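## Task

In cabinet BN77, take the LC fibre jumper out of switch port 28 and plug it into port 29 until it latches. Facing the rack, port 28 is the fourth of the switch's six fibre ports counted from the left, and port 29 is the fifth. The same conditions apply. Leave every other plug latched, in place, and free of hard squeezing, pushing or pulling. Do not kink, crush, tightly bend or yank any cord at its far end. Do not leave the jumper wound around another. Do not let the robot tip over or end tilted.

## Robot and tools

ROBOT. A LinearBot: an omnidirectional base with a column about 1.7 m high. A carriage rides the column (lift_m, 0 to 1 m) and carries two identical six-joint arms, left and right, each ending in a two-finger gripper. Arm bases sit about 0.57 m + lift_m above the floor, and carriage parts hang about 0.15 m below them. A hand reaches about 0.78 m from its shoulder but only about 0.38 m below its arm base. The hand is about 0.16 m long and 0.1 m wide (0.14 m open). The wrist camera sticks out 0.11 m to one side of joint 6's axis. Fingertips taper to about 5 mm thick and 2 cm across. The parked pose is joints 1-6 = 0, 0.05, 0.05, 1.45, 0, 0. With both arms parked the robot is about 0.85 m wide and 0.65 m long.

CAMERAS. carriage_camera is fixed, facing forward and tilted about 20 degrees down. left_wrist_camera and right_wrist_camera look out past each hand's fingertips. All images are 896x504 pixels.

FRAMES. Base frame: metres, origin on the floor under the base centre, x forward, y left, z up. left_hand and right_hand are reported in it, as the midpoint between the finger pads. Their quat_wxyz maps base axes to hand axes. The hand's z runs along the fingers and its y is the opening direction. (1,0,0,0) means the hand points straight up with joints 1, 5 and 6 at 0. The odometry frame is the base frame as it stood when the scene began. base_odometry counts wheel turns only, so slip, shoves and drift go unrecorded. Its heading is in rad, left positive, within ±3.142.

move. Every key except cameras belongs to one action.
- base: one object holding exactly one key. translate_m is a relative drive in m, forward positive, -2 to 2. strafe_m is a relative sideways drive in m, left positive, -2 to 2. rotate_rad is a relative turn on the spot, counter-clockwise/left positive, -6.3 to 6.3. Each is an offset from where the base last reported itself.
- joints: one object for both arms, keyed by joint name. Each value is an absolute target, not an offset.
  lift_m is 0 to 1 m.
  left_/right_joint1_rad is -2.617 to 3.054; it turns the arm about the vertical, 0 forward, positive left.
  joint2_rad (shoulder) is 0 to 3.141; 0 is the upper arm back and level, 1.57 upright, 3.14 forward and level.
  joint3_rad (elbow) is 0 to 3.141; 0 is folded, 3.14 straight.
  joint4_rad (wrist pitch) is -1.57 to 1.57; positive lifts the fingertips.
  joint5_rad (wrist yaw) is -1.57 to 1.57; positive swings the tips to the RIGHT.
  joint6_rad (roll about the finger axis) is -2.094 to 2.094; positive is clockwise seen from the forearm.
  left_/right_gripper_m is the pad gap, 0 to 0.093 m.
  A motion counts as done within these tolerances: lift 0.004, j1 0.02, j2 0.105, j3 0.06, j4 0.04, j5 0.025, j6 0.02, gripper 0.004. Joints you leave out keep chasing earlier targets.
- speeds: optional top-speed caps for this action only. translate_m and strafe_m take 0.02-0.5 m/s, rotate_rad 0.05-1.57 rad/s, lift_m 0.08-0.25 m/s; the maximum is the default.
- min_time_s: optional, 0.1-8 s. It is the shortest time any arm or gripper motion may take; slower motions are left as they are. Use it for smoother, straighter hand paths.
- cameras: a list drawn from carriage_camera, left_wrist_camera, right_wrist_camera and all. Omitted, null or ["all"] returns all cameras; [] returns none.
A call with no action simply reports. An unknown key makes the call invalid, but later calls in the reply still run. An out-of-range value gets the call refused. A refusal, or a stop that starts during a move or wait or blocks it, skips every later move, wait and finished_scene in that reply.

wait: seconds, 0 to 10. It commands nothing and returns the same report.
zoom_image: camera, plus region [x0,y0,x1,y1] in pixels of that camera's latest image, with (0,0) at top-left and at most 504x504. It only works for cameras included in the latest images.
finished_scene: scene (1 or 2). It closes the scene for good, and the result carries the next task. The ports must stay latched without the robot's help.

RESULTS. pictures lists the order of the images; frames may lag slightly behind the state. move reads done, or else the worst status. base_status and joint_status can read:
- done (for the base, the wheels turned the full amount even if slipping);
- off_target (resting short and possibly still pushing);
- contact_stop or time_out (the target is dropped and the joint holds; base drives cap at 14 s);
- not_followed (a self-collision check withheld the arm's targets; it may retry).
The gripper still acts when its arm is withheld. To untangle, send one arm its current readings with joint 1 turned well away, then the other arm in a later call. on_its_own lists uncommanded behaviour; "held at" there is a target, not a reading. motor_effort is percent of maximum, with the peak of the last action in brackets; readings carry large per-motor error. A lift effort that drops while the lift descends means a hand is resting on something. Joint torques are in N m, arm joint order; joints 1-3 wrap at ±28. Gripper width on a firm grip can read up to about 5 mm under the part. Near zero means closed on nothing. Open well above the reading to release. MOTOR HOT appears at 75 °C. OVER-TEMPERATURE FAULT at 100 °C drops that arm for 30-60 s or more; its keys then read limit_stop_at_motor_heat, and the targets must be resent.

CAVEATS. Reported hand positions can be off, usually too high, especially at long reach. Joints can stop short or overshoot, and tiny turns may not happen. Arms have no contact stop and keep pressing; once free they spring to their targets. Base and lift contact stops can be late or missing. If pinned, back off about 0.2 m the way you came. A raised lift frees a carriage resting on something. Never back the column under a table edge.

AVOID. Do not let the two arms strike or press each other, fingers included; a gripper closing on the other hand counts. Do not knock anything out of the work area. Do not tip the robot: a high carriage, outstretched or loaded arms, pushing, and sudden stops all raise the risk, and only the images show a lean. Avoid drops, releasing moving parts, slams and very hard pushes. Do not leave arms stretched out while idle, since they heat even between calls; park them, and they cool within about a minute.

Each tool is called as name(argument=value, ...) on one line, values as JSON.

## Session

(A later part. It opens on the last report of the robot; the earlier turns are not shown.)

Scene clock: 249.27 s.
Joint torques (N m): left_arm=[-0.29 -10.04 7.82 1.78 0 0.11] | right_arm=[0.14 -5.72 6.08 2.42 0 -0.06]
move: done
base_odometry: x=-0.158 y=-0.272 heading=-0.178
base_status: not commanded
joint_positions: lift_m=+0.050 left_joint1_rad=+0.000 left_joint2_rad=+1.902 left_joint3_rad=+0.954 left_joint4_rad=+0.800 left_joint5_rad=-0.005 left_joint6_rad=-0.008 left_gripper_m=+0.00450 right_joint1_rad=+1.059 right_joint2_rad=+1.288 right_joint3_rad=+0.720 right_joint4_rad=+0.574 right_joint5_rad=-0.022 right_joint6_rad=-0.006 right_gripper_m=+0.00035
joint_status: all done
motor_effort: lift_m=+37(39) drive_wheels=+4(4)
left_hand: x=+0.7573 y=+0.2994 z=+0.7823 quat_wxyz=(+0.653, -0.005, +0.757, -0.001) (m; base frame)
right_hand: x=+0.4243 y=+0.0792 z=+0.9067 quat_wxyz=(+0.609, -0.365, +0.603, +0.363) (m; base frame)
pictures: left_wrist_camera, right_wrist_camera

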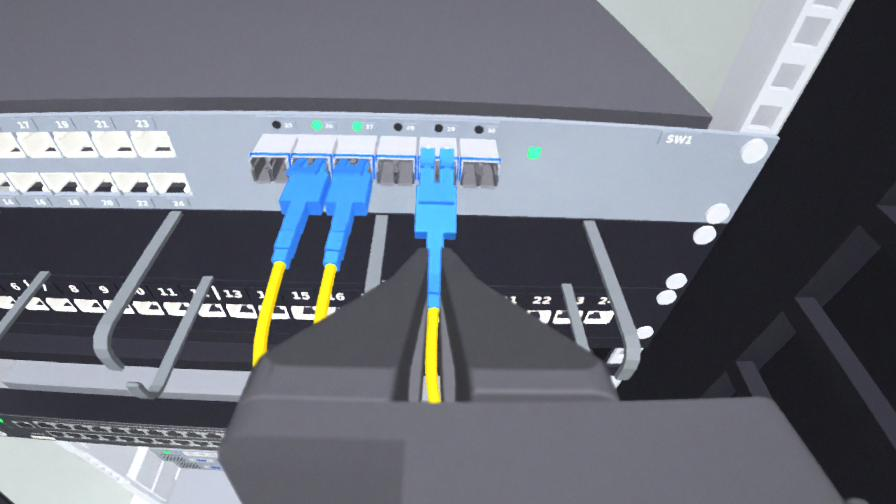

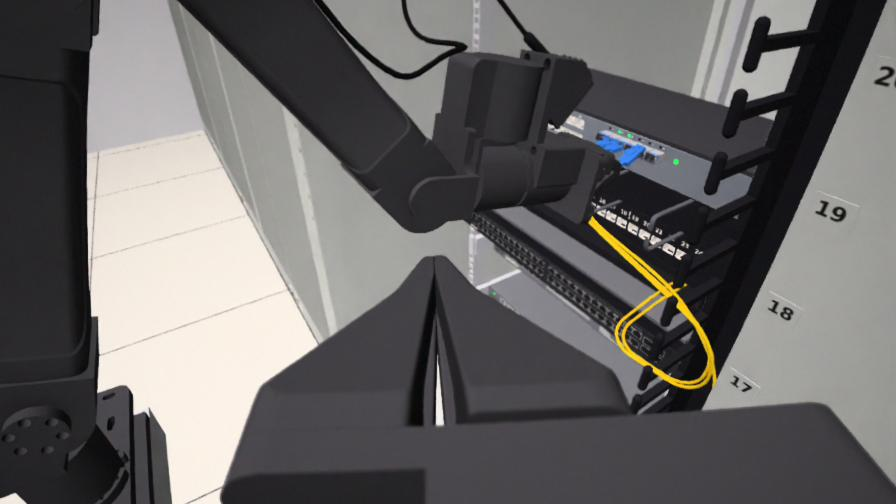

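move(joints={"lift_m":0.066}, cameras=[])

move(base={"translate_m":-0.025}, speeds={"translate_m":0.05}, cameras=[])

move(joints={"lift_m":0.034}, cameras=["left_wrist_camera","right_wrist_camera"])

zoom_image(camera="right_wrist_camera", region=[580, 90, 680, 174])

zoom_image(camera="left_wrist_camera", region=[380, 80, 510, 175])

Scene clock: 259.63 s.
Joint torques (N m): left_arm=[-0.27 -10.14 7.84 1.89 0 0.11] | right_arm=[0.16 -5.57 6.08 2.41 -0.01 -0.07]
move: done
base_odometry: x=-0.158 y=-0.272 heading=-0.178
base_status: not commanded
joint_positions: lift_m=+0.066 left_joint1_rad=+0.000 left_joint2_rad=+1.902 left_joint3_rad=+0.954 left_joint4_rad=+0.788 left_joint5_rad=-0.005 left_joint6_rad=-0.008 left_gripper_m=+0.00450 right_joint1_rad=+1.059 right_joint2_rad=+1.287 right_joint3_rad=+0.720 right_joint4_rad=+0.579 right_joint5_rad=-0.022 right_joint6_rad=-0.006 right_gripper_m=+0.00035
joint_status: all done
motor_effort: lift_m=+39(49) drive_wheels=+3(4)
left_hand: x=+0.7569 y=+0.2994 z=+0.7951 quat_wxyz=(+0.648, -0.005, +0.761, -0.001) (m; base frame)
right_hand: x=+0.4242 y=+0.0791 z=+0.9241 quat_wxyz=(+0.611, -0.364, +0.601, +0.364) (m; base frame)
pictures: none
No camera images: "cameras" was empty.

Scene clock: 260.63 s.
Joint torques (N m): left_arm=[-0.32 -10 7.88 1.9 0.01 0.11] | right_arm=[0.2 -5.71 6.12 2.34 -0.02 -0.06]
move: done
base_odometry: x=-0.182 y=-0.267 heading=-0.178
base_status: done
joint_positions: lift_m=+0.066 left_joint1_rad=+0.000 left_joint2_rad=+1.902 left_joint3_rad=+0.954 left_joint4_rad=+0.786 left_joint5_rad=-0.005 left_joint6_rad=-0.008 left_gripper_m=+0.00450 right_joint1_rad=+1.059 right_joint2_rad=+1.287 right_joint3_rad=+0.720 right_joint4_rad=+0.579 right_joint5_rad=-0.022 right_joint6_rad=-0.006 right_gripper_m=+0.00035
joint_status: not commanded
motor_effort: lift_m=+40(40) drive_wheels=-5(8)
left_hand: x=+0.7568 y=+0.2994 z=+0.7947 quat_wxyz=(+0.648, -0.005, +0.762, -0.001) (m; base frame)
right_hand: x=+0.4243 y=+0.0790 z=+0.9240 quat_wxyz=(+0.611, -0.363, +0.602, +0.364) (m; base frame)
pictures: none
No camera images: "cameras" was empty.

Scene clock: 261.27 s.
Joint torques (N m): left_arm=[-0.31 -10.15 7.91 1.94 0.01 0.1] | right_arm=[0.17 -5.55 6.08 2.47 -0.02 -0.06]
move: done
base_odometry: x=-0.182 y=-0.267 heading=-0.178
base_status: not commanded
joint_positions: lift_m=+0.034 left_joint1_rad=+0.000 left_joint2_rad=+1.903 left_joint3_rad=+0.954 left_joint4_rad=+0.783 left_joint5_rad=-0.005 left_joint6_rad=-0.008 left_gripper_m=+0.00450 right_joint1_rad=+1.059 right_joint2_rad=+1.287 right_joint3_rad=+0.720 right_joint4_rad=+0.572 right_joint5_rad=-0.022 right_joint6_rad=-0.006 right_gripper_m=+0.00035
joint_status: all done
motor_effort: lift_m=+38(38) drive_wheels=-5(5)
left_hand: x=+0.7567 y=+0.2994 z=+0.7615 quat_wxyz=(+0.646, -0.005, +0.763, -0.001) (m; base frame)
right_hand: x=+0.4243 y=+0.0791 z=+0.8905 quat_wxyz=(+0.609, -0.365, +0.604, +0.363) (m; base frame)
pictures: left_wrist_camera, right_wrist_camera

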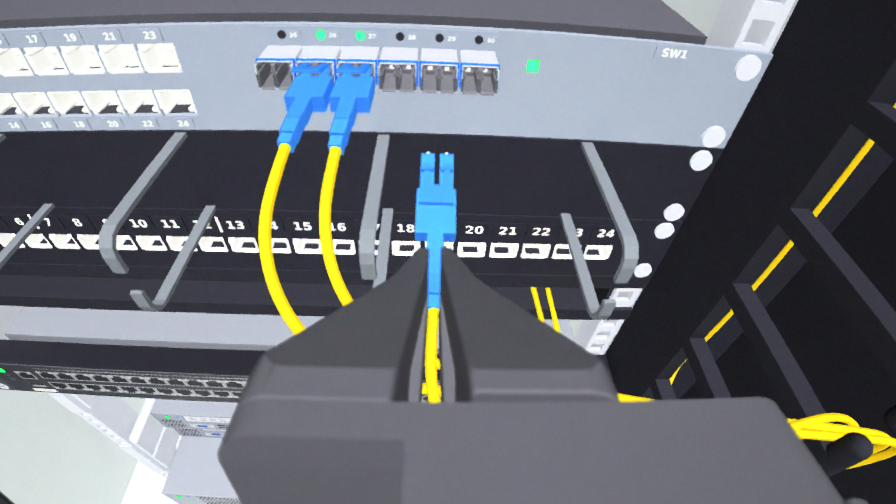

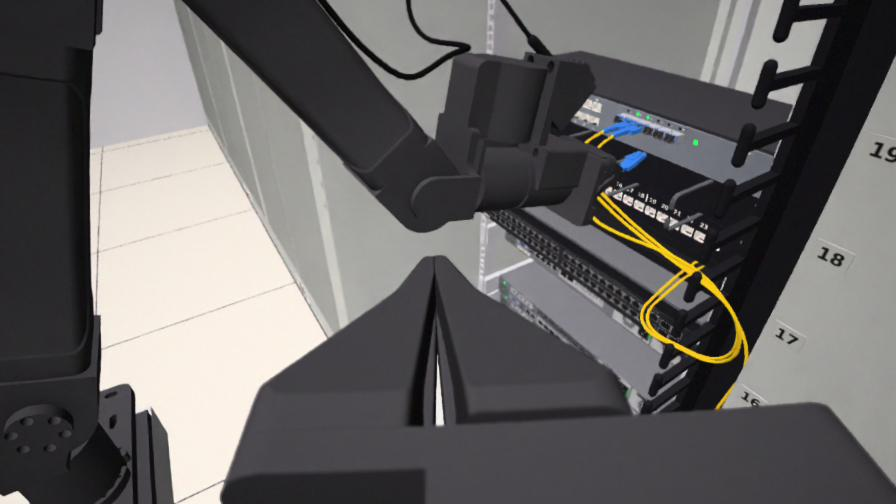

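Scaled by 5.040.

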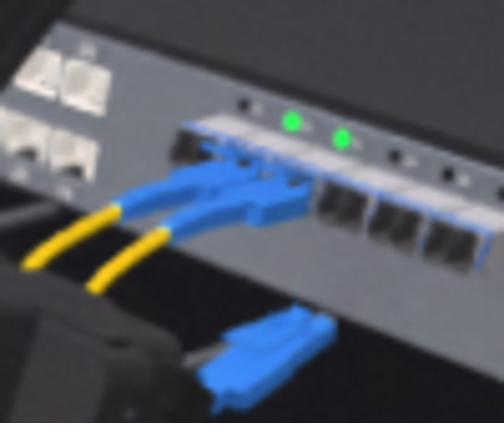

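Scaled by 3.877.

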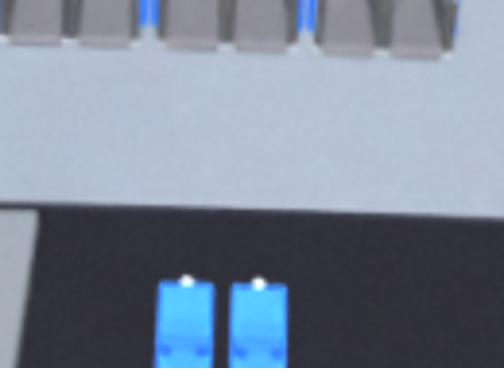

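move(base={"translate_m":0.027}, speeds={"translate_m":0.05}, cameras=[])

move(joints={"lift_m":0.048}, speeds={"lift_m":0.08}, cameras=["right_wrist_camera"])

zoom_image(camera="right_wrist_camera", region=[580, 100, 680, 184])

move(joints={"lift_m":0.058}, speeds={"lift_m":0.08}, cameras=["right_wrist_camera"])

zoom_image(camera="right_wrist_camera", region=[580, 110, 680, 194])

Scene clock: 267.07 s.
Joint torques (N m): left_arm=[-0.36 -10.21 7.88 1.9 -0.01 0.11] | right_arm=[0.16 -5.67 6.11 2.46 -0.01 -0.07]
move: done
base_odometry: x=-0.155 y=-0.272 heading=-0.178
base_status: done
joint_positions: lift_m=+0.034 left_joint1_rad=+0.000 left_joint2_rad=+1.903 left_joint3_rad=+0.954 left_joint4_rad=+0.786 left_joint5_rad=-0.005 left_joint6_rad=-0.008 left_gripper_m=+0.00450 right_joint1_rad=+1.059 right_joint2_rad=+1.287 right_joint3_rad=+0.720 right_joint4_rad=+0.573 right_joint5_rad=-0.022 right_joint6_rad=-0.006 right_gripper_m=+0.00035
joint_status: not commanded
motor_effort: lift_m=+38(38) drive_wheels=-4(6)
left_hand: x=+0.7568 y=+0.2994 z=+0.7623 quat_wxyz=(+0.647, -0.005, +0.762, -0.001) (m; base frame)
right_hand: x=+0.4242 y=+0.0791 z=+0.8908 quat_wxyz=(+0.609, -0.365, +0.603, +0.363) (m; base frame)
pictures: none
No camera images: "cameras" was empty.

Scene clock: 267.63 s.
Joint torques (N m): left_arm=[-0.27 -10.06 7.92 1.96 0.01 0.11] | right_arm=[0.17 -5.61 6.2 2.44 -0.01 -0.07]
move: done
base_odometry: x=-0.155 y=-0.272 heading=-0.178
base_status: not commanded
joint_positions: lift_m=+0.048 left_joint1_rad=+0.000 left_joint2_rad=+1.903 left_joint3_rad=+0.954 left_joint4_rad=+0.781 left_joint5_rad=-0.005 left_joint6_rad=-0.008 left_gripper_m=+0.00450 right_joint1_rad=+1.059 right_joint2_rad=+1.287 right_joint3_rad=+0.720 right_joint4_rad=+0.577 right_joint5_rad=-0.022 right_joint6_rad=-0.006 right_gripper_m=+0.00035
joint_status: all done
motor_effort: lift_m=+40(49) drive_wheels=+3(4)
left_hand: x=+0.7566 y=+0.2994 z=+0.7750 quat_wxyz=(+0.645, -0.005, +0.764, -0.001) (m; base frame)
right_hand: x=+0.4242 y=+0.0791 z=+0.9055 quat_wxyz=(+0.610, -0.364, +0.602, +0.364) (m; base frame)
pictures: right_wrist_camera

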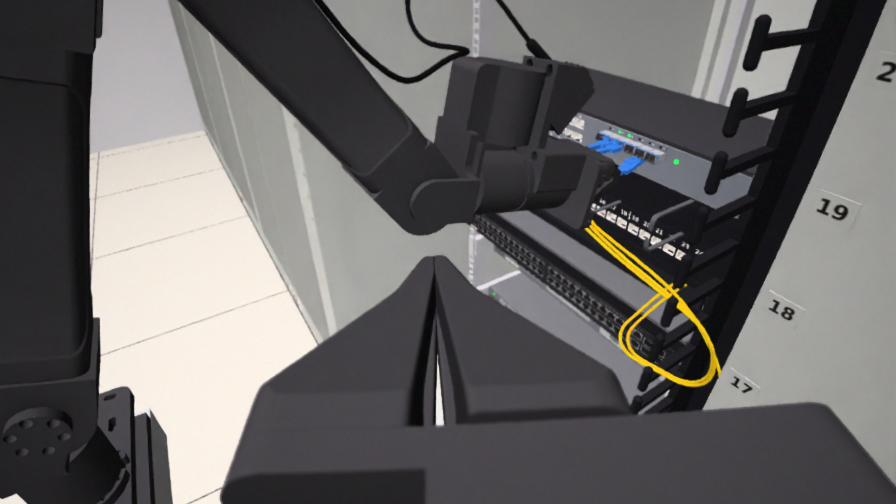

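Scaled by 5.040.

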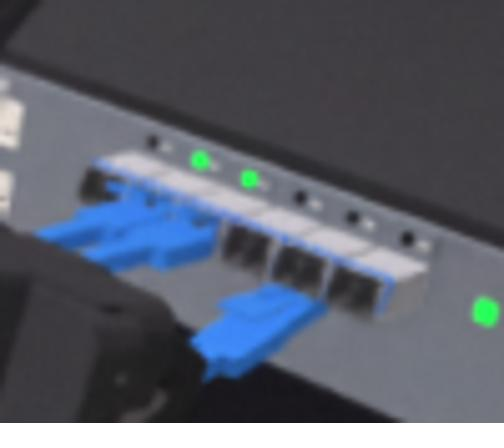

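Scene clock: 268.27 s.
Joint torques (N m): left_arm=[-0.35 -10.21 7.82 1.97 0 0.09] | right_arm=[0.17 -5.74 5.93 2.41 -0.02 -0.07]
move: done
base_odometry: x=-0.155 y=-0.272 heading=-0.178
base_status: not commanded
joint_positions: lift_m=+0.058 left_joint1_rad=+0.000 left_joint2_rad=+1.903 left_joint3_rad=+0.954 left_joint4_rad=+0.771 left_joint5_rad=-0.005 left_joint6_rad=-0.008 left_gripper_m=+0.00450 right_joint1_rad=+1.059 right_joint2_rad=+1.287 right_joint3_rad=+0.720 right_joint4_rad=+0.579 right_joint5_rad=-0.022 right_joint6_rad=-0.006 right_gripper_m=+0.00035
joint_status: all done
motor_effort: lift_m=+41(48) drive_wheels=+3(5)
left_hand: x=+0.7562 y=+0.2994 z=+0.7827 quat_wxyz=(+0.642, -0.005, +0.767, -0.001) (m; base frame)
right_hand: x=+0.4242 y=+0.0791 z=+0.9160 quat_wxyz=(+0.611, -0.364, +0.602, +0.364) (m; base frame)
pictures: right_wrist_camera

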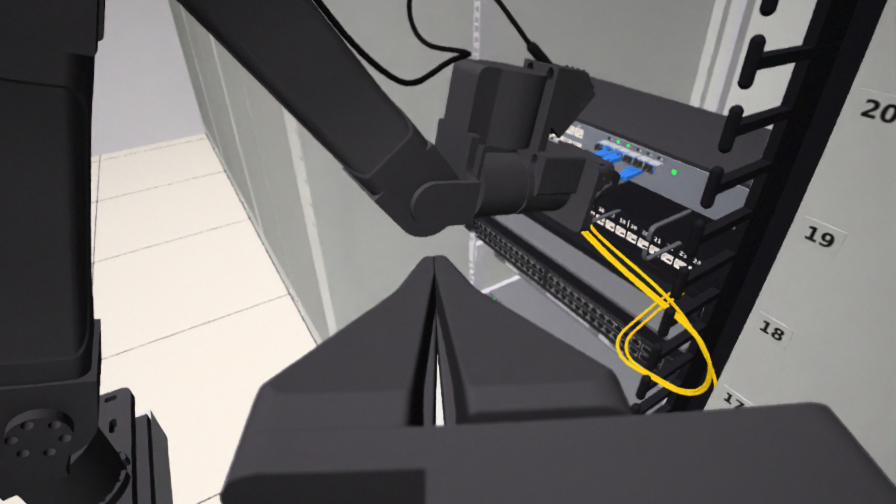

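Scaled by 5.040.

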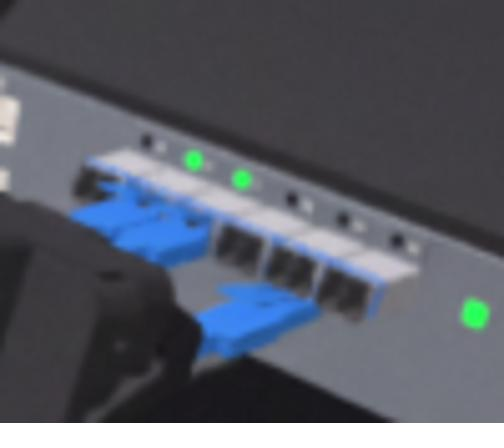

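move(joints={"lift_m":0.064}, speeds={"lift_m":0.08}, cameras=["right_wrist_camera"])

zoom_image(camera="right_wrist_camera", region=[570, 110, 670, 194])

Scene clock: 273.50 s.
Joint torques (N m): left_arm=[-0.36 -10.14 7.94 2.1 -0.03 0.11] | right_arm=[0.16 -5.53 6.09 2.38 -0.01 -0.07]
move: done
base_odometry: x=-0.155 y=-0.272 heading=-0.178
base_status: not commanded
joint_positions: lift_m=+0.064 left_joint1_rad=+0.000 left_joint2_rad=+1.903 left_joint3_rad=+0.954 left_joint4_rad=+0.767 left_joint5_rad=-0.005 left_joint6_rad=-0.008 left_gripper_m=+0.00450 right_joint1_rad=+1.059 right_joint2_rad=+1.287 right_joint3_rad=+0.720 right_joint4_rad=+0.579 right_joint5_rad=-0.022 right_joint6_rad=-0.006 right_gripper_m=+0.00035
joint_status: all done
motor_effort: lift_m=+41(48) drive_wheels=+3(5)
left_hand: x=+0.7560 y=+0.2994 z=+0.7875 quat_wxyz=(+0.640, -0.005, +0.768, -0.001) (m; base frame)
right_hand: x=+0.4242 y=+0.0791 z=+0.9221 quat_wxyz=(+0.611, -0.364, +0.601, +0.364) (m; base frame)
pictures: right_wrist_camera

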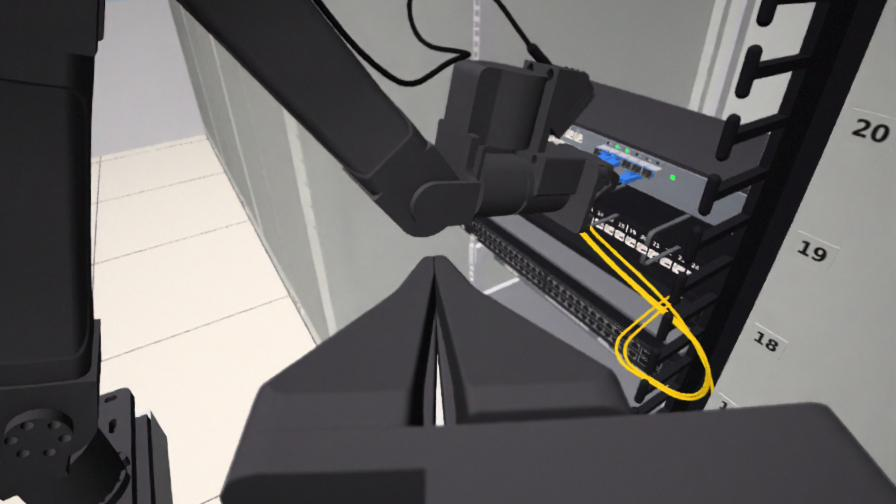

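Scaled by 5.040.

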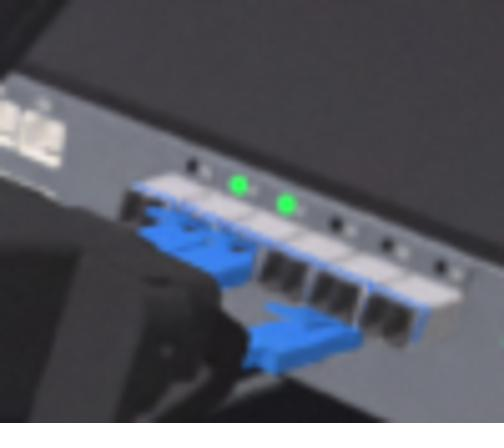

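move(joints={"lift_m":0.044}, cameras=[])

move(base={"translate_m":-0.018}, speeds={"translate_m":0.05}, cameras=[])

move(joints={"lift_m":0.065}, cameras=[])

wait(seconds=0.6, cameras=["left_wrist_camera","right_wrist_camera"])

zoom_image(camera="left_wrist_camera", region=[380, 120, 510, 215])

zoom_image(camera="right_wrist_camera", region=[580, 110, 680, 194])

Scene clock: 280.37 s.
Joint torques (N m): left_arm=[-0.29 -10.3 7.79 1.94 0.02 0.11] | right_arm=[0.17 -5.68 6.12 2.46 -0.02 -0.07]
move: done
base_odometry: x=-0.155 y=-0.272 heading=-0.178
base_status: not commanded
joint_positions: lift_m=+0.044 left_joint1_rad=+0.000 left_joint2_rad=+1.904 left_joint3_rad=+0.954 left_joint4_rad=+0.781 left_joint5_rad=-0.005 left_joint6_rad=-0.008 left_gripper_m=+0.00450 right_joint1_rad=+1.059 right_joint2_rad=+1.287 right_joint3_rad=+0.719 right_joint4_rad=+0.573 right_joint5_rad=-0.022 right_joint6_rad=-0.006 right_gripper_m=+0.00035
joint_status: all done
motor_effort: lift_m=+38(39) drive_wheels=+3(4)
left_hand: x=+0.7567 y=+0.2994 z=+0.7706 quat_wxyz=(+0.645, -0.005, +0.764, -0.001) (m; base frame)
right_hand: x=+0.4242 y=+0.0791 z=+0.9006 quat_wxyz=(+0.609, -0.365, +0.603, +0.363) (m; base frame)
pictures: none
No camera images: "cameras" was empty.

Scene clock: 281.23 s.
Joint torques (N m): left_arm=[-0.34 -10.15 7.76 1.95 0.01 0.09] | right_arm=[0.12 -5.56 6.13 2.43 -0.01 -0.07]
move: done
base_odometry: x=-0.173 y=-0.269 heading=-0.178
base_status: done
joint_positions: lift_m=+0.044 left_joint1_rad=+0.000 left_joint2_rad=+1.904 left_joint3_rad=+0.954 left_joint4_rad=+0.783 left_joint5_rad=-0.005 left_joint6_rad=-0.008 left_gripper_m=+0.00450 right_joint1_rad=+1.060 right_joint2_rad=+1.287 right_joint3_rad=+0.719 right_joint4_rad=+0.573 right_joint5_rad=-0.022 right_joint6_rad=-0.006 right_gripper_m=+0.00035
joint_status: not commanded
motor_effort: lift_m=+38(38) drive_wheels=-5(8)
left_hand: x=+0.7568 y=+0.2994 z=+0.7711 quat_wxyz=(+0.646, -0.005, +0.764, +0.000) (m; base frame)
right_hand: x=+0.4239 y=+0.0792 z=+0.9006 quat_wxyz=(+0.609, -0.365, +0.603, +0.364) (m; base frame)
pictures: none
No camera images: "cameras" was empty.

Scene clock: 281.90 s.
Joint torques (N m): left_arm=[-0.38 -10.28 7.88 1.91 0.02 0.11] | right_arm=[0.12 -5.68 6.12 2.4 -0.01 -0.07]
move: done
base_odometry: x=-0.173 y=-0.269 heading=-0.178
base_status: not commanded
joint_positions: lift_m=+0.065 left_joint1_rad=+0.000 left_joint2_rad=+1.904 left_joint3_rad=+0.954 left_joint4_rad=+0.786 left_joint5_rad=-0.005 left_joint6_rad=-0.008 left_gripper_m=+0.00450 right_joint1_rad=+1.060 right_joint2_rad=+1.287 right_joint3_rad=+0.719 right_joint4_rad=+0.579 right_joint5_rad=-0.022 right_joint6_rad=-0.006 right_gripper_m=+0.00035
joint_status: all done
motor_effort: lift_m=+40(49) drive_wheels=-5(5)
left_hand: x=+0.7569 y=+0.2994 z=+0.7927 quat_wxyz=(+0.647, -0.005, +0.763, +0.000) (m; base frame)
right_hand: x=+0.4239 y=+0.0792 z=+0.9231 quat_wxyz=(+0.611, -0.364, +0.601, +0.365) (m; base frame)
pictures: none
No camera images: "cameras" was empty.

Scene clock: 282.50 s.
Joint torques (N m): left_arm=[-0.28 -10.28 7.86 1.89 -0.01 0.11] | right_arm=[0.1 -5.57 6.12 2.39 -0.01 -0.07]
base_odometry: x=-0.173 y=-0.269 heading=-0.178
base_status: not commanded
joint_positions: lift_m=+0.065 left_joint1_rad=+0.000 left_joint2_rad=+1.904 left_joint3_rad=+0.954 left_joint4_rad=+0.786 left_joint5_rad=-0.005 left_joint6_rad=-0.008 left_gripper_m=+0.00450 right_joint1_rad=+1.060 right_joint2_rad=+1.287 right_joint3_rad=+0.719 right_joint4_rad=+0.579 right_joint5_rad=-0.022 right_joint6_rad=-0.006 right_gripper_m=+0.00035
joint_status: all done
motor_effort: lift_m=+39(49) drive_wheels=-5(5)
left_hand: x=+0.7569 y=+0.2994 z=+0.7927 quat_wxyz=(+0.647, -0.005, +0.763, +0.000) (m; base frame)
right_hand: x=+0.4239 y=+0.0792 z=+0.9231 quat_wxyz=(+0.611, -0.364, +0.601, +0.365) (m; base frame)
wait: 0.60 s; at rest by 0.27 s
pictures: left_wrist_camera, right_wrist_camera

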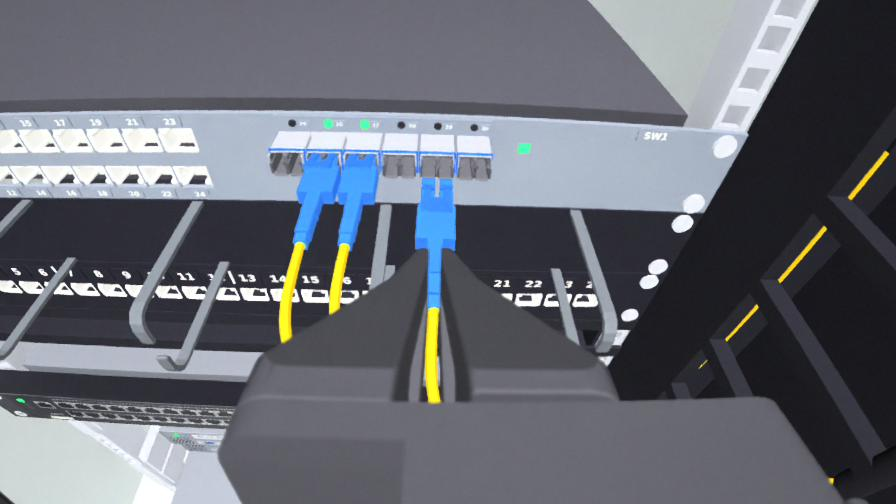

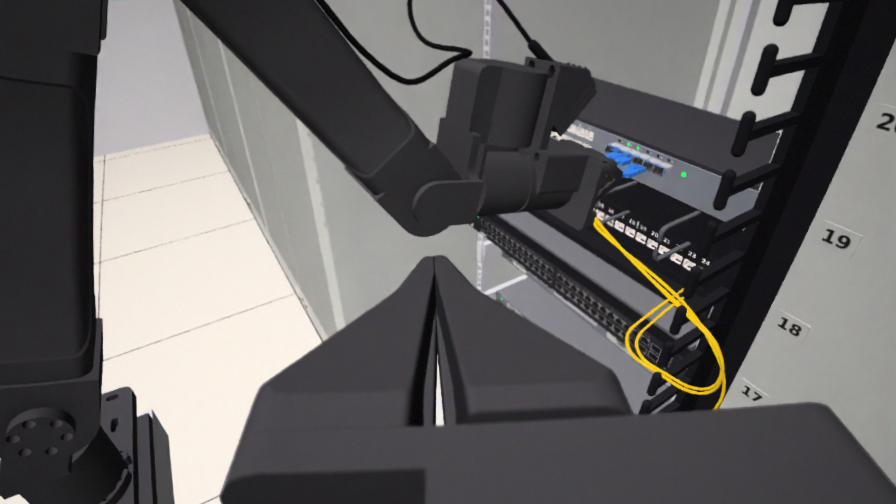

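Scaled by 3.877.

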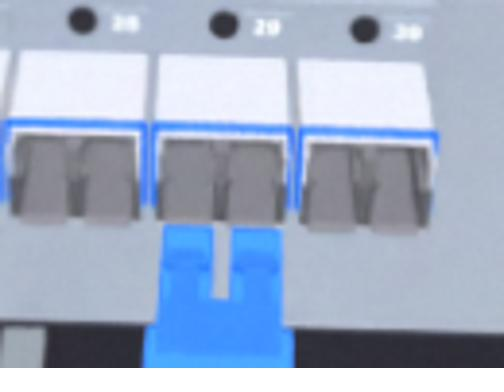

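Scaled by 5.040.

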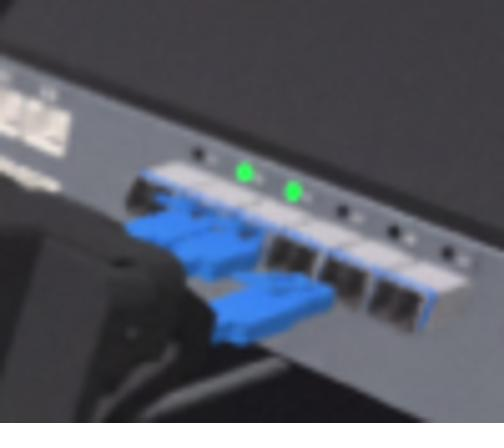

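move(joints={"lift_m":0.062}, cameras=[])

move(base={"translate_m":0.008}, speeds={"translate_m":0.03}, cameras=[])

wait(seconds=0.6, cameras=["left_wrist_camera","right_wrist_camera"])

zoom_image(camera="left_wrist_camera", region=[380, 120, 510, 215])

zoom_image(camera="right_wrist_camera", region=[580, 110, 680, 194])

Scene clock: 291.80 s.
Joint torques (N m): left_arm=[-0.31 -10.28 7.86 1.95 0.01 0.09] | right_arm=[0.12 -5.52 6.11 2.42 -0.01 -0.07]
move: done
base_odometry: x=-0.173 y=-0.269 heading=-0.178
base_status: not commanded
joint_positions: lift_m=+0.062 left_joint1_rad=+0.000 left_joint2_rad=+1.904 left_joint3_rad=+0.954 left_joint4_rad=+0.783 left_joint5_rad=-0.005 left_joint6_rad=-0.008 left_gripper_m=+0.00450 right_joint1_rad=+1.060 right_joint2_rad=+1.287 right_joint3_rad=+0.719 right_joint4_rad=+0.576 right_joint5_rad=-0.022 right_joint6_rad=-0.006 right_gripper_m=+0.00035
joint_status: all done
motor_effort: lift_m=+36(37) drive_wheels=-5(5)
left_hand: x=+0.7568 y=+0.2994 z=+0.7892 quat_wxyz=(+0.646, -0.005, +0.764, +0.000) (m; base frame)
right_hand: x=+0.4239 y=+0.0792 z=+0.9194 quat_wxyz=(+0.610, -0.364, +0.602, +0.364) (m; base frame)
pictures: none
No camera images: "cameras" was empty.

Scene clock: 292.50 s.
Joint torques (N m): left_arm=[-0.32 -10.25 7.84 1.94 0 0.11] | right_arm=[0.29 -5.6 6.17 2.42 -0.01 -0.07]
move: done
base_odometry: x=-0.165 y=-0.270 heading=-0.178
base_status: done
joint_positions: lift_m=+0.062 left_joint1_rad=+0.000 left_joint2_rad=+1.904 left_joint3_rad=+0.954 left_joint4_rad=+0.784 left_joint5_rad=-0.005 left_joint6_rad=-0.008 left_gripper_m=+0.00450 right_joint1_rad=+1.059 right_joint2_rad=+1.287 right_joint3_rad=+0.719 right_joint4_rad=+0.576 right_joint5_rad=-0.022 right_joint6_rad=-0.006 right_gripper_m=+0.00035
joint_status: not commanded
motor_effort: lift_m=+36(36) drive_wheels=+4(5)
left_hand: x=+0.7568 y=+0.2994 z=+0.7894 quat_wxyz=(+0.646, -0.005, +0.763, +0.000) (m; base frame)
right_hand: x=+0.4242 y=+0.0790 z=+0.9194 quat_wxyz=(+0.610, -0.364, +0.603, +0.364) (m; base frame)
pictures: none
No camera images: "cameras" was empty.

Scene clock: 293.10 s.
Joint torques (N m): left_arm=[-0.29 -10.39 7.84 1.93 0.01 0.09] | right_arm=[0.16 -5.55 6.13 2.43 -0.02 -0.07]
base_odometry: x=-0.165 y=-0.270 heading=-0.178
base_status: done
joint_positions: lift_m=+0.062 left_joint1_rad=+0.000 left_joint2_rad=+1.904 left_joint3_rad=+0.954 left_joint4_rad=+0.784 left_joint5_rad=-0.005 left_joint6_rad=-0.008 left_gripper_m=+0.00450 right_joint1_rad=+1.059 right_joint2_rad=+1.287 right_joint3_rad=+0.719 right_joint4_rad=+0.576 right_joint5_rad=-0.022 right_joint6_rad=-0.006 right_gripper_m=+0.00035
joint_status: not commanded
motor_effort: lift_m=+36(36) drive_wheels=+4(5)
left_hand: x=+0.7568 y=+0.2994 z=+0.7894 quat_wxyz=(+0.646, -0.005, +0.763, +0.000) (m; base frame)
right_hand: x=+0.4242 y=+0.0790 z=+0.9194 quat_wxyz=(+0.610, -0.364, +0.603, +0.364) (m; base frame)
wait: 0.60 s; at rest by 0.27 s
pictures: left_wrist_camera, right_wrist_camera

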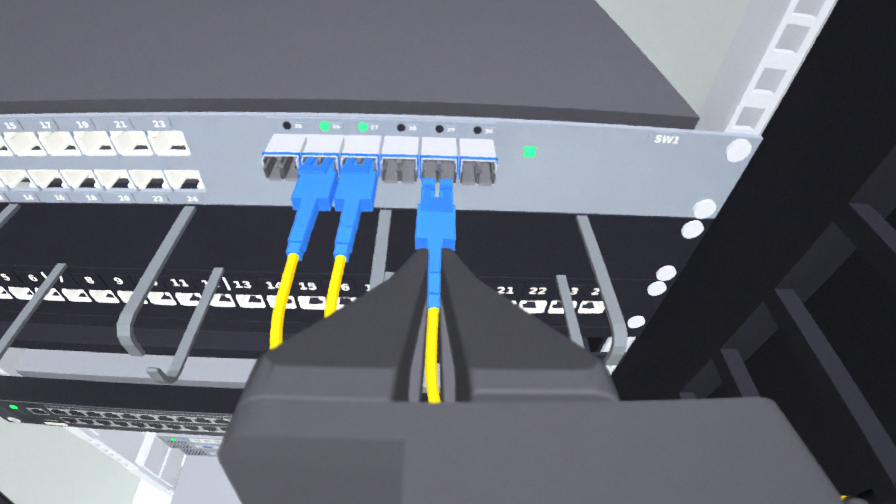

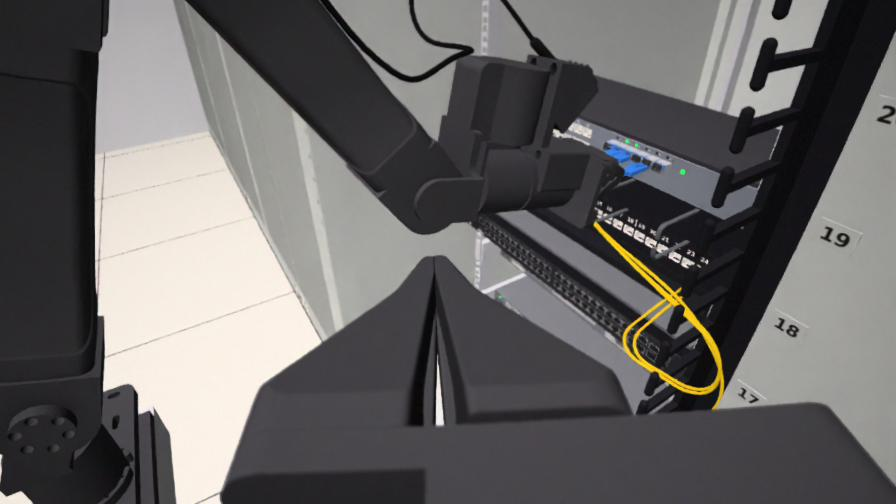

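Scaled by 3.877.

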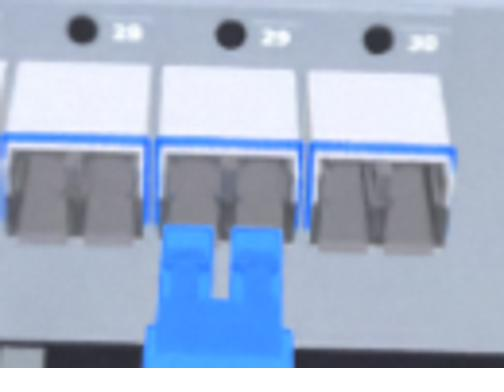

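Scaled by 5.040.

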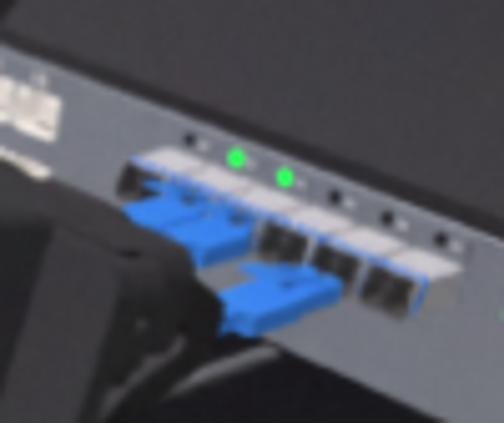

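move(base={"strafe_m":-0.0014}, speeds={"strafe_m":0.03}, cameras=[])

wait(seconds=0.6, cameras=["left_wrist_camera"])

zoom_image(camera="left_wrist_camera", region=[380, 120, 510, 215])

Scene clock: 296.63 s.
Joint torques (N m): left_arm=[-0.25 -10.29 7.88 1.92 0.01 0.11] | right_arm=[0.03 -5.52 6.15 2.43 0 -0.06]
move: done
base_odometry: x=-0.166 y=-0.271 heading=-0.178
base_status: done
joint_positions: lift_m=+0.062 left_joint1_rad=-0.001 left_joint2_rad=+1.904 left_joint3_rad=+0.954 left_joint4_rad=+0.784 left_joint5_rad=-0.005 left_joint6_rad=-0.008 left_gripper_m=+0.00450 right_joint1_rad=+1.059 right_joint2_rad=+1.287 right_joint3_rad=+0.719 right_joint4_rad=+0.576 right_joint5_rad=-0.021 right_joint6_rad=-0.006 right_gripper_m=+0.00035
joint_status: not commanded
motor_effort: lift_m=+36(36) drive_wheels=+3(8)
left_hand: x=+0.7568 y=+0.2986 z=+0.7894 quat_wxyz=(+0.646, -0.004, +0.763, -0.001) (m; base frame)
right_hand: x=+0.4243 y=+0.0789 z=+0.9194 quat_wxyz=(+0.610, -0.364, +0.603, +0.364) (m; base frame)
pictures: none
No camera images: "cameras" was empty.

Scene clock: 297.23 s.
Joint torques (N m): left_arm=[-0.2 -10.22 7.9 1.93 -0.02 0.11] | right_arm=[0.17 -5.59 6.12 2.43 -0.02 -0.07]
base_odometry: x=-0.166 y=-0.271 heading=-0.178
base_status: done
joint_positions: lift_m=+0.062 left_joint1_rad=-0.001 left_joint2_rad=+1.904 left_joint3_rad=+0.954 left_joint4_rad=+0.784 left_joint5_rad=-0.005 left_joint6_rad=-0.008 left_gripper_m=+0.00450 right_joint1_rad=+1.059 right_joint2_rad=+1.287 right_joint3_rad=+0.719 right_joint4_rad=+0.576 right_joint5_rad=-0.021 right_joint6_rad=-0.006 right_gripper_m=+0.00035
joint_status: not commanded
motor_effort: lift_m=+36(36) drive_wheels=+3(8)
left_hand: x=+0.7568 y=+0.2986 z=+0.7894 quat_wxyz=(+0.646, -0.004, +0.763, -0.001) (m; base frame)
right_hand: x=+0.4243 y=+0.0789 z=+0.9194 quat_wxyz=(+0.610, -0.364, +0.603, +0.364) (m; base frame)
wait: 0.60 s; at rest by 0.27 s
pictures: left_wrist_camera

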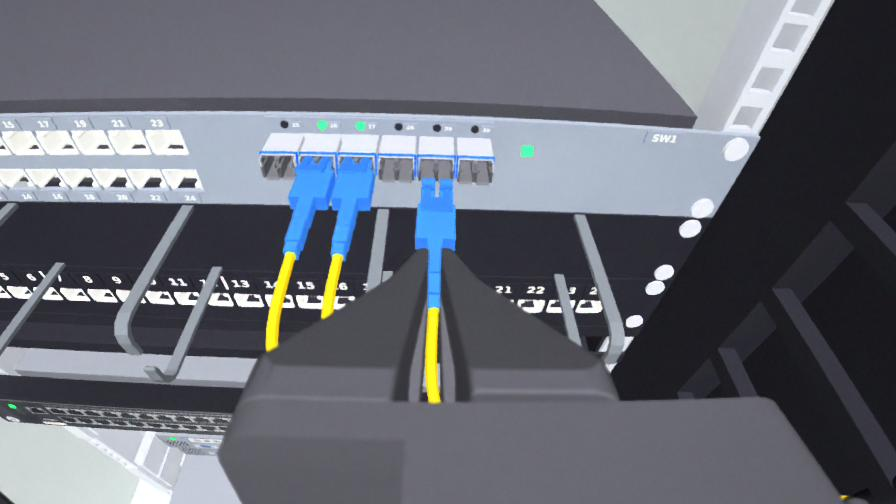

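Scaled by 3.877.

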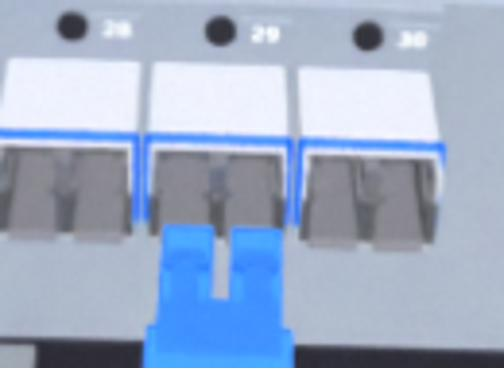

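move(base={"translate_m":0.005}, speeds={"translate_m":0.02}, cameras=[])

wait(seconds=0.6, cameras=["left_wrist_camera","right_wrist_camera"])

zoom_image(camera="left_wrist_camera", region=[380, 120, 510, 215])

zoom_image(camera="right_wrist_camera", region=[580, 110, 680, 194])

Scene clock: 301.87 s.
Joint torques (N m): left_arm=[-0.12 -10.28 7.84 1.9 -0.01 0.1] | right_arm=[0.08 -5.5 6.12 2.47 0 -0.07]
move: done
base_odometry: x=-0.161 y=-0.272 heading=-0.177
base_status: done
joint_positions: lift_m=+0.062 left_joint1_rad=-0.001 left_joint2_rad=+1.904 left_joint3_rad=+0.954 left_joint4_rad=+0.787 left_joint5_rad=-0.005 left_joint6_rad=-0.008 left_gripper_m=+0.00450 right_joint1_rad=+1.059 right_joint2_rad=+1.287 right_joint3_rad=+0.719 right_joint4_rad=+0.576 right_joint5_rad=-0.022 right_joint6_rad=-0.006 right_gripper_m=+0.00035
joint_status: not commanded
motor_effort: lift_m=+36(36) drive_wheels=+4(7)
left_hand: x=+0.7569 y=+0.2986 z=+0.7901 quat_wxyz=(+0.647, -0.004, +0.762, -0.001) (m; base frame)
right_hand: x=+0.4242 y=+0.0790 z=+0.9195 quat_wxyz=(+0.610, -0.364, +0.603, +0.364) (m; base frame)
pictures: none
No camera images: "cameras" was empty.

Scene clock: 302.47 s.
Joint torques (N m): left_arm=[-0.29 -10.25 7.82 1.9 -0.01 0.11] | right_arm=[0.17 -5.55 6.13 2.42 -0.02 -0.06]
base_odometry: x=-0.161 y=-0.272 heading=-0.177
base_status: done
joint_positions: lift_m=+0.062 left_joint1_rad=-0.001 left_joint2_rad=+1.904 left_joint3_rad=+0.954 left_joint4_rad=+0.787 left_joint5_rad=-0.005 left_joint6_rad=-0.008 left_gripper_m=+0.00450 right_joint1_rad=+1.059 right_joint2_rad=+1.287 right_joint3_rad=+0.719 right_joint4_rad=+0.576 right_joint5_rad=-0.022 right_joint6_rad=-0.006 right_gripper_m=+0.00035
joint_status: not commanded
motor_effort: lift_m=+36(36) drive_wheels=+4(7)
left_hand: x=+0.7569 y=+0.2986 z=+0.7901 quat_wxyz=(+0.647, -0.004, +0.762, -0.001) (m; base frame)
right_hand: x=+0.4242 y=+0.0790 z=+0.9195 quat_wxyz=(+0.610, -0.364, +0.603, +0.364) (m; base frame)
wait: 0.60 s; at rest by 0.27 s
pictures: left_wrist_camera, right_wrist_camera

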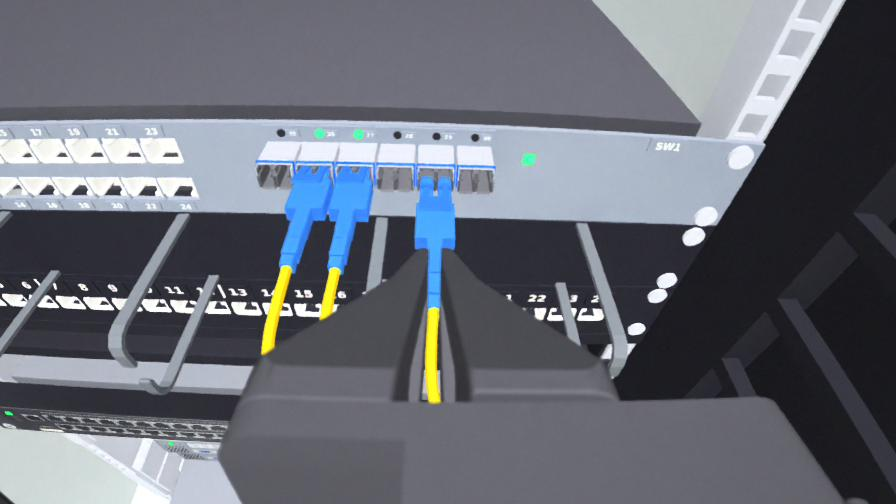

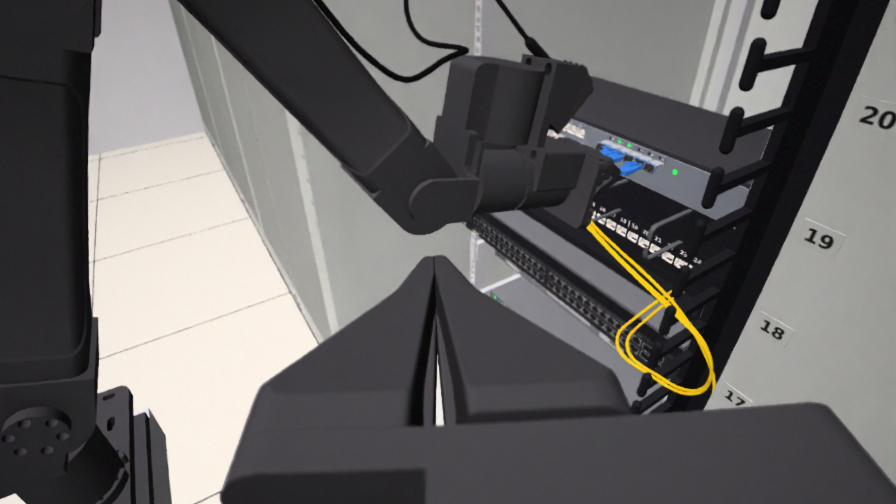

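Scaled by 3.877.

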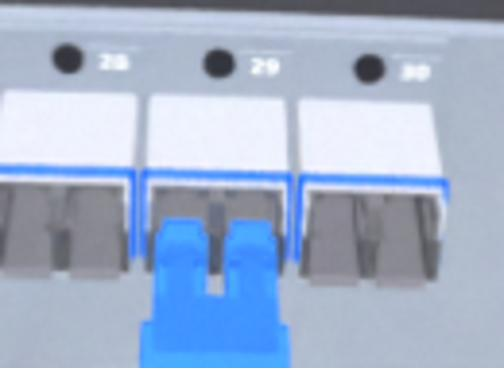

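Scaled by 5.040.

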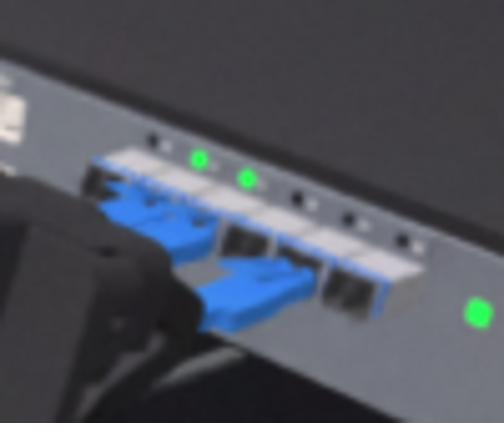

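move(base={"translate_m":0.006}, speeds={"translate_m":0.02}, cameras=[])

wait(seconds=0.6, cameras=["left_wrist_camera","right_wrist_camera"])

zoom_image(camera="left_wrist_camera", region=[380, 120, 510, 215])

zoom_image(camera="right_wrist_camera", region=[580, 110, 680, 194])

Scene clock: 306.70 s.
Joint torques (N m): left_arm=[-0.18 -9.78 8.29 2.02 0.01 0.1] | right_arm=[0.14 -5.57 6.09 2.39 -0.01 -0.07]
move: done
base_odometry: x=-0.155 y=-0.273 heading=-0.177
base_status: done
joint_positions: lift_m=+0.062 left_joint1_rad=-0.001 left_joint2_rad=+1.899 left_joint3_rad=+0.950 left_joint4_rad=+0.774 left_joint5_rad=-0.005 left_joint6_rad=-0.008 left_gripper_m=+0.00450 right_joint1_rad=+1.059 right_joint2_rad=+1.287 right_joint3_rad=+0.719 right_joint4_rad=+0.576 right_joint5_rad=-0.022 right_joint6_rad=-0.006 right_gripper_m=+0.00035
joint_status: not commanded
motor_effort: lift_m=+36(36) drive_wheels=+4(6)
left_hand: x=+0.7555 y=+0.2986 z=+0.7881 quat_wxyz=(+0.643, -0.004, +0.766, -0.001) (m; base frame)
right_hand: x=+0.4244 y=+0.0789 z=+0.9196 quat_wxyz=(+0.610, -0.364, +0.603, +0.364) (m; base frame)
pictures: none
No camera images: "cameras" was empty.

Scene clock: 307.30 s.
Joint torques (N m): left_arm=[-0.25 -9.77 8.23 2.01 0.01 0.1] | right_arm=[0.18 -5.55 6.13 2.45 -0.02 -0.07]
base_odometry: x=-0.155 y=-0.273 heading=-0.177
base_status: done
joint_positions: lift_m=+0.062 left_joint1_rad=-0.001 left_joint2_rad=+1.899 left_joint3_rad=+0.950 left_joint4_rad=+0.774 left_joint5_rad=-0.005 left_joint6_rad=-0.008 left_gripper_m=+0.00450 right_joint1_rad=+1.059 right_joint2_rad=+1.287 right_joint3_rad=+0.719 right_joint4_rad=+0.576 right_joint5_rad=-0.022 right_joint6_rad=-0.006 right_gripper_m=+0.00035
joint_status: not commanded
motor_effort: lift_m=+36(36) drive_wheels=+4(6)
left_hand: x=+0.7555 y=+0.2986 z=+0.7881 quat_wxyz=(+0.643, -0.004, +0.766, -0.001) (m; base frame)
right_hand: x=+0.4244 y=+0.0789 z=+0.9196 quat_wxyz=(+0.610, -0.364, +0.603, +0.364) (m; base frame)
wait: 0.60 s; at rest by 0.27 s
pictures: left_wrist_camera, right_wrist_camera

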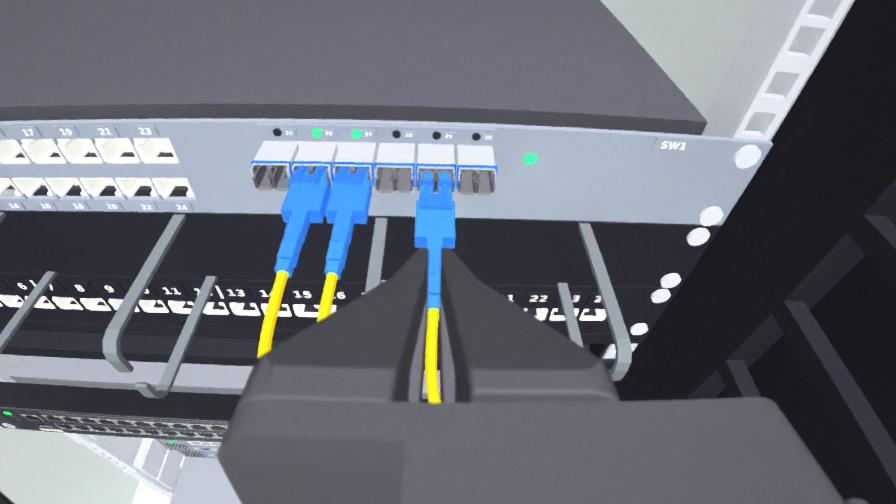

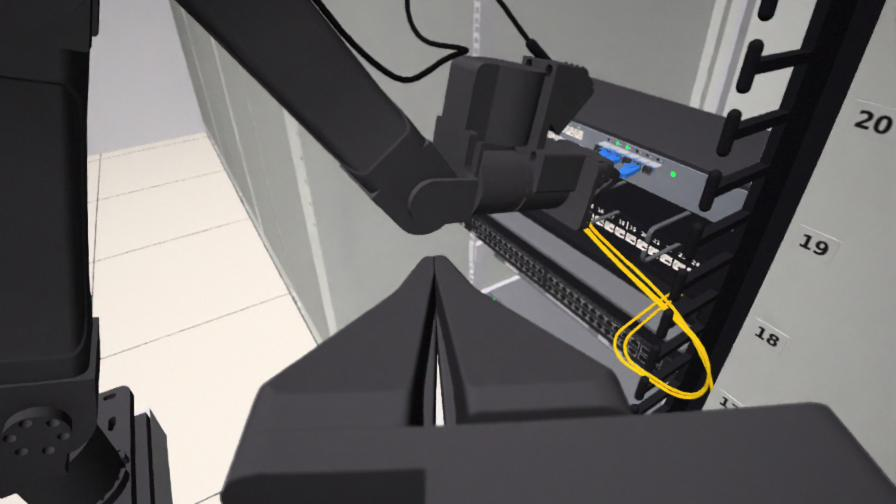

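Scaled by 3.877.

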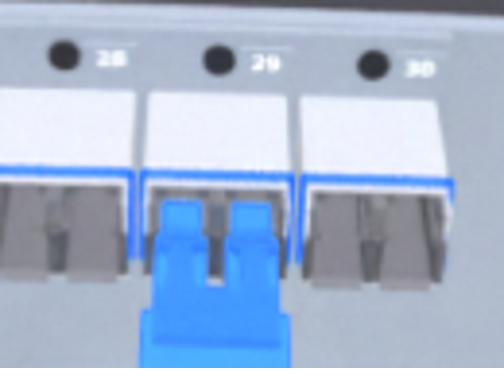

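Scaled by 5.040.

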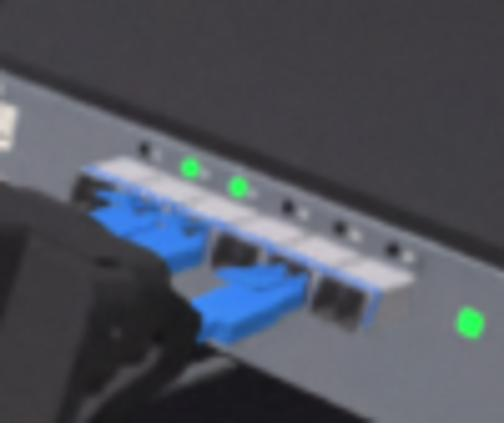

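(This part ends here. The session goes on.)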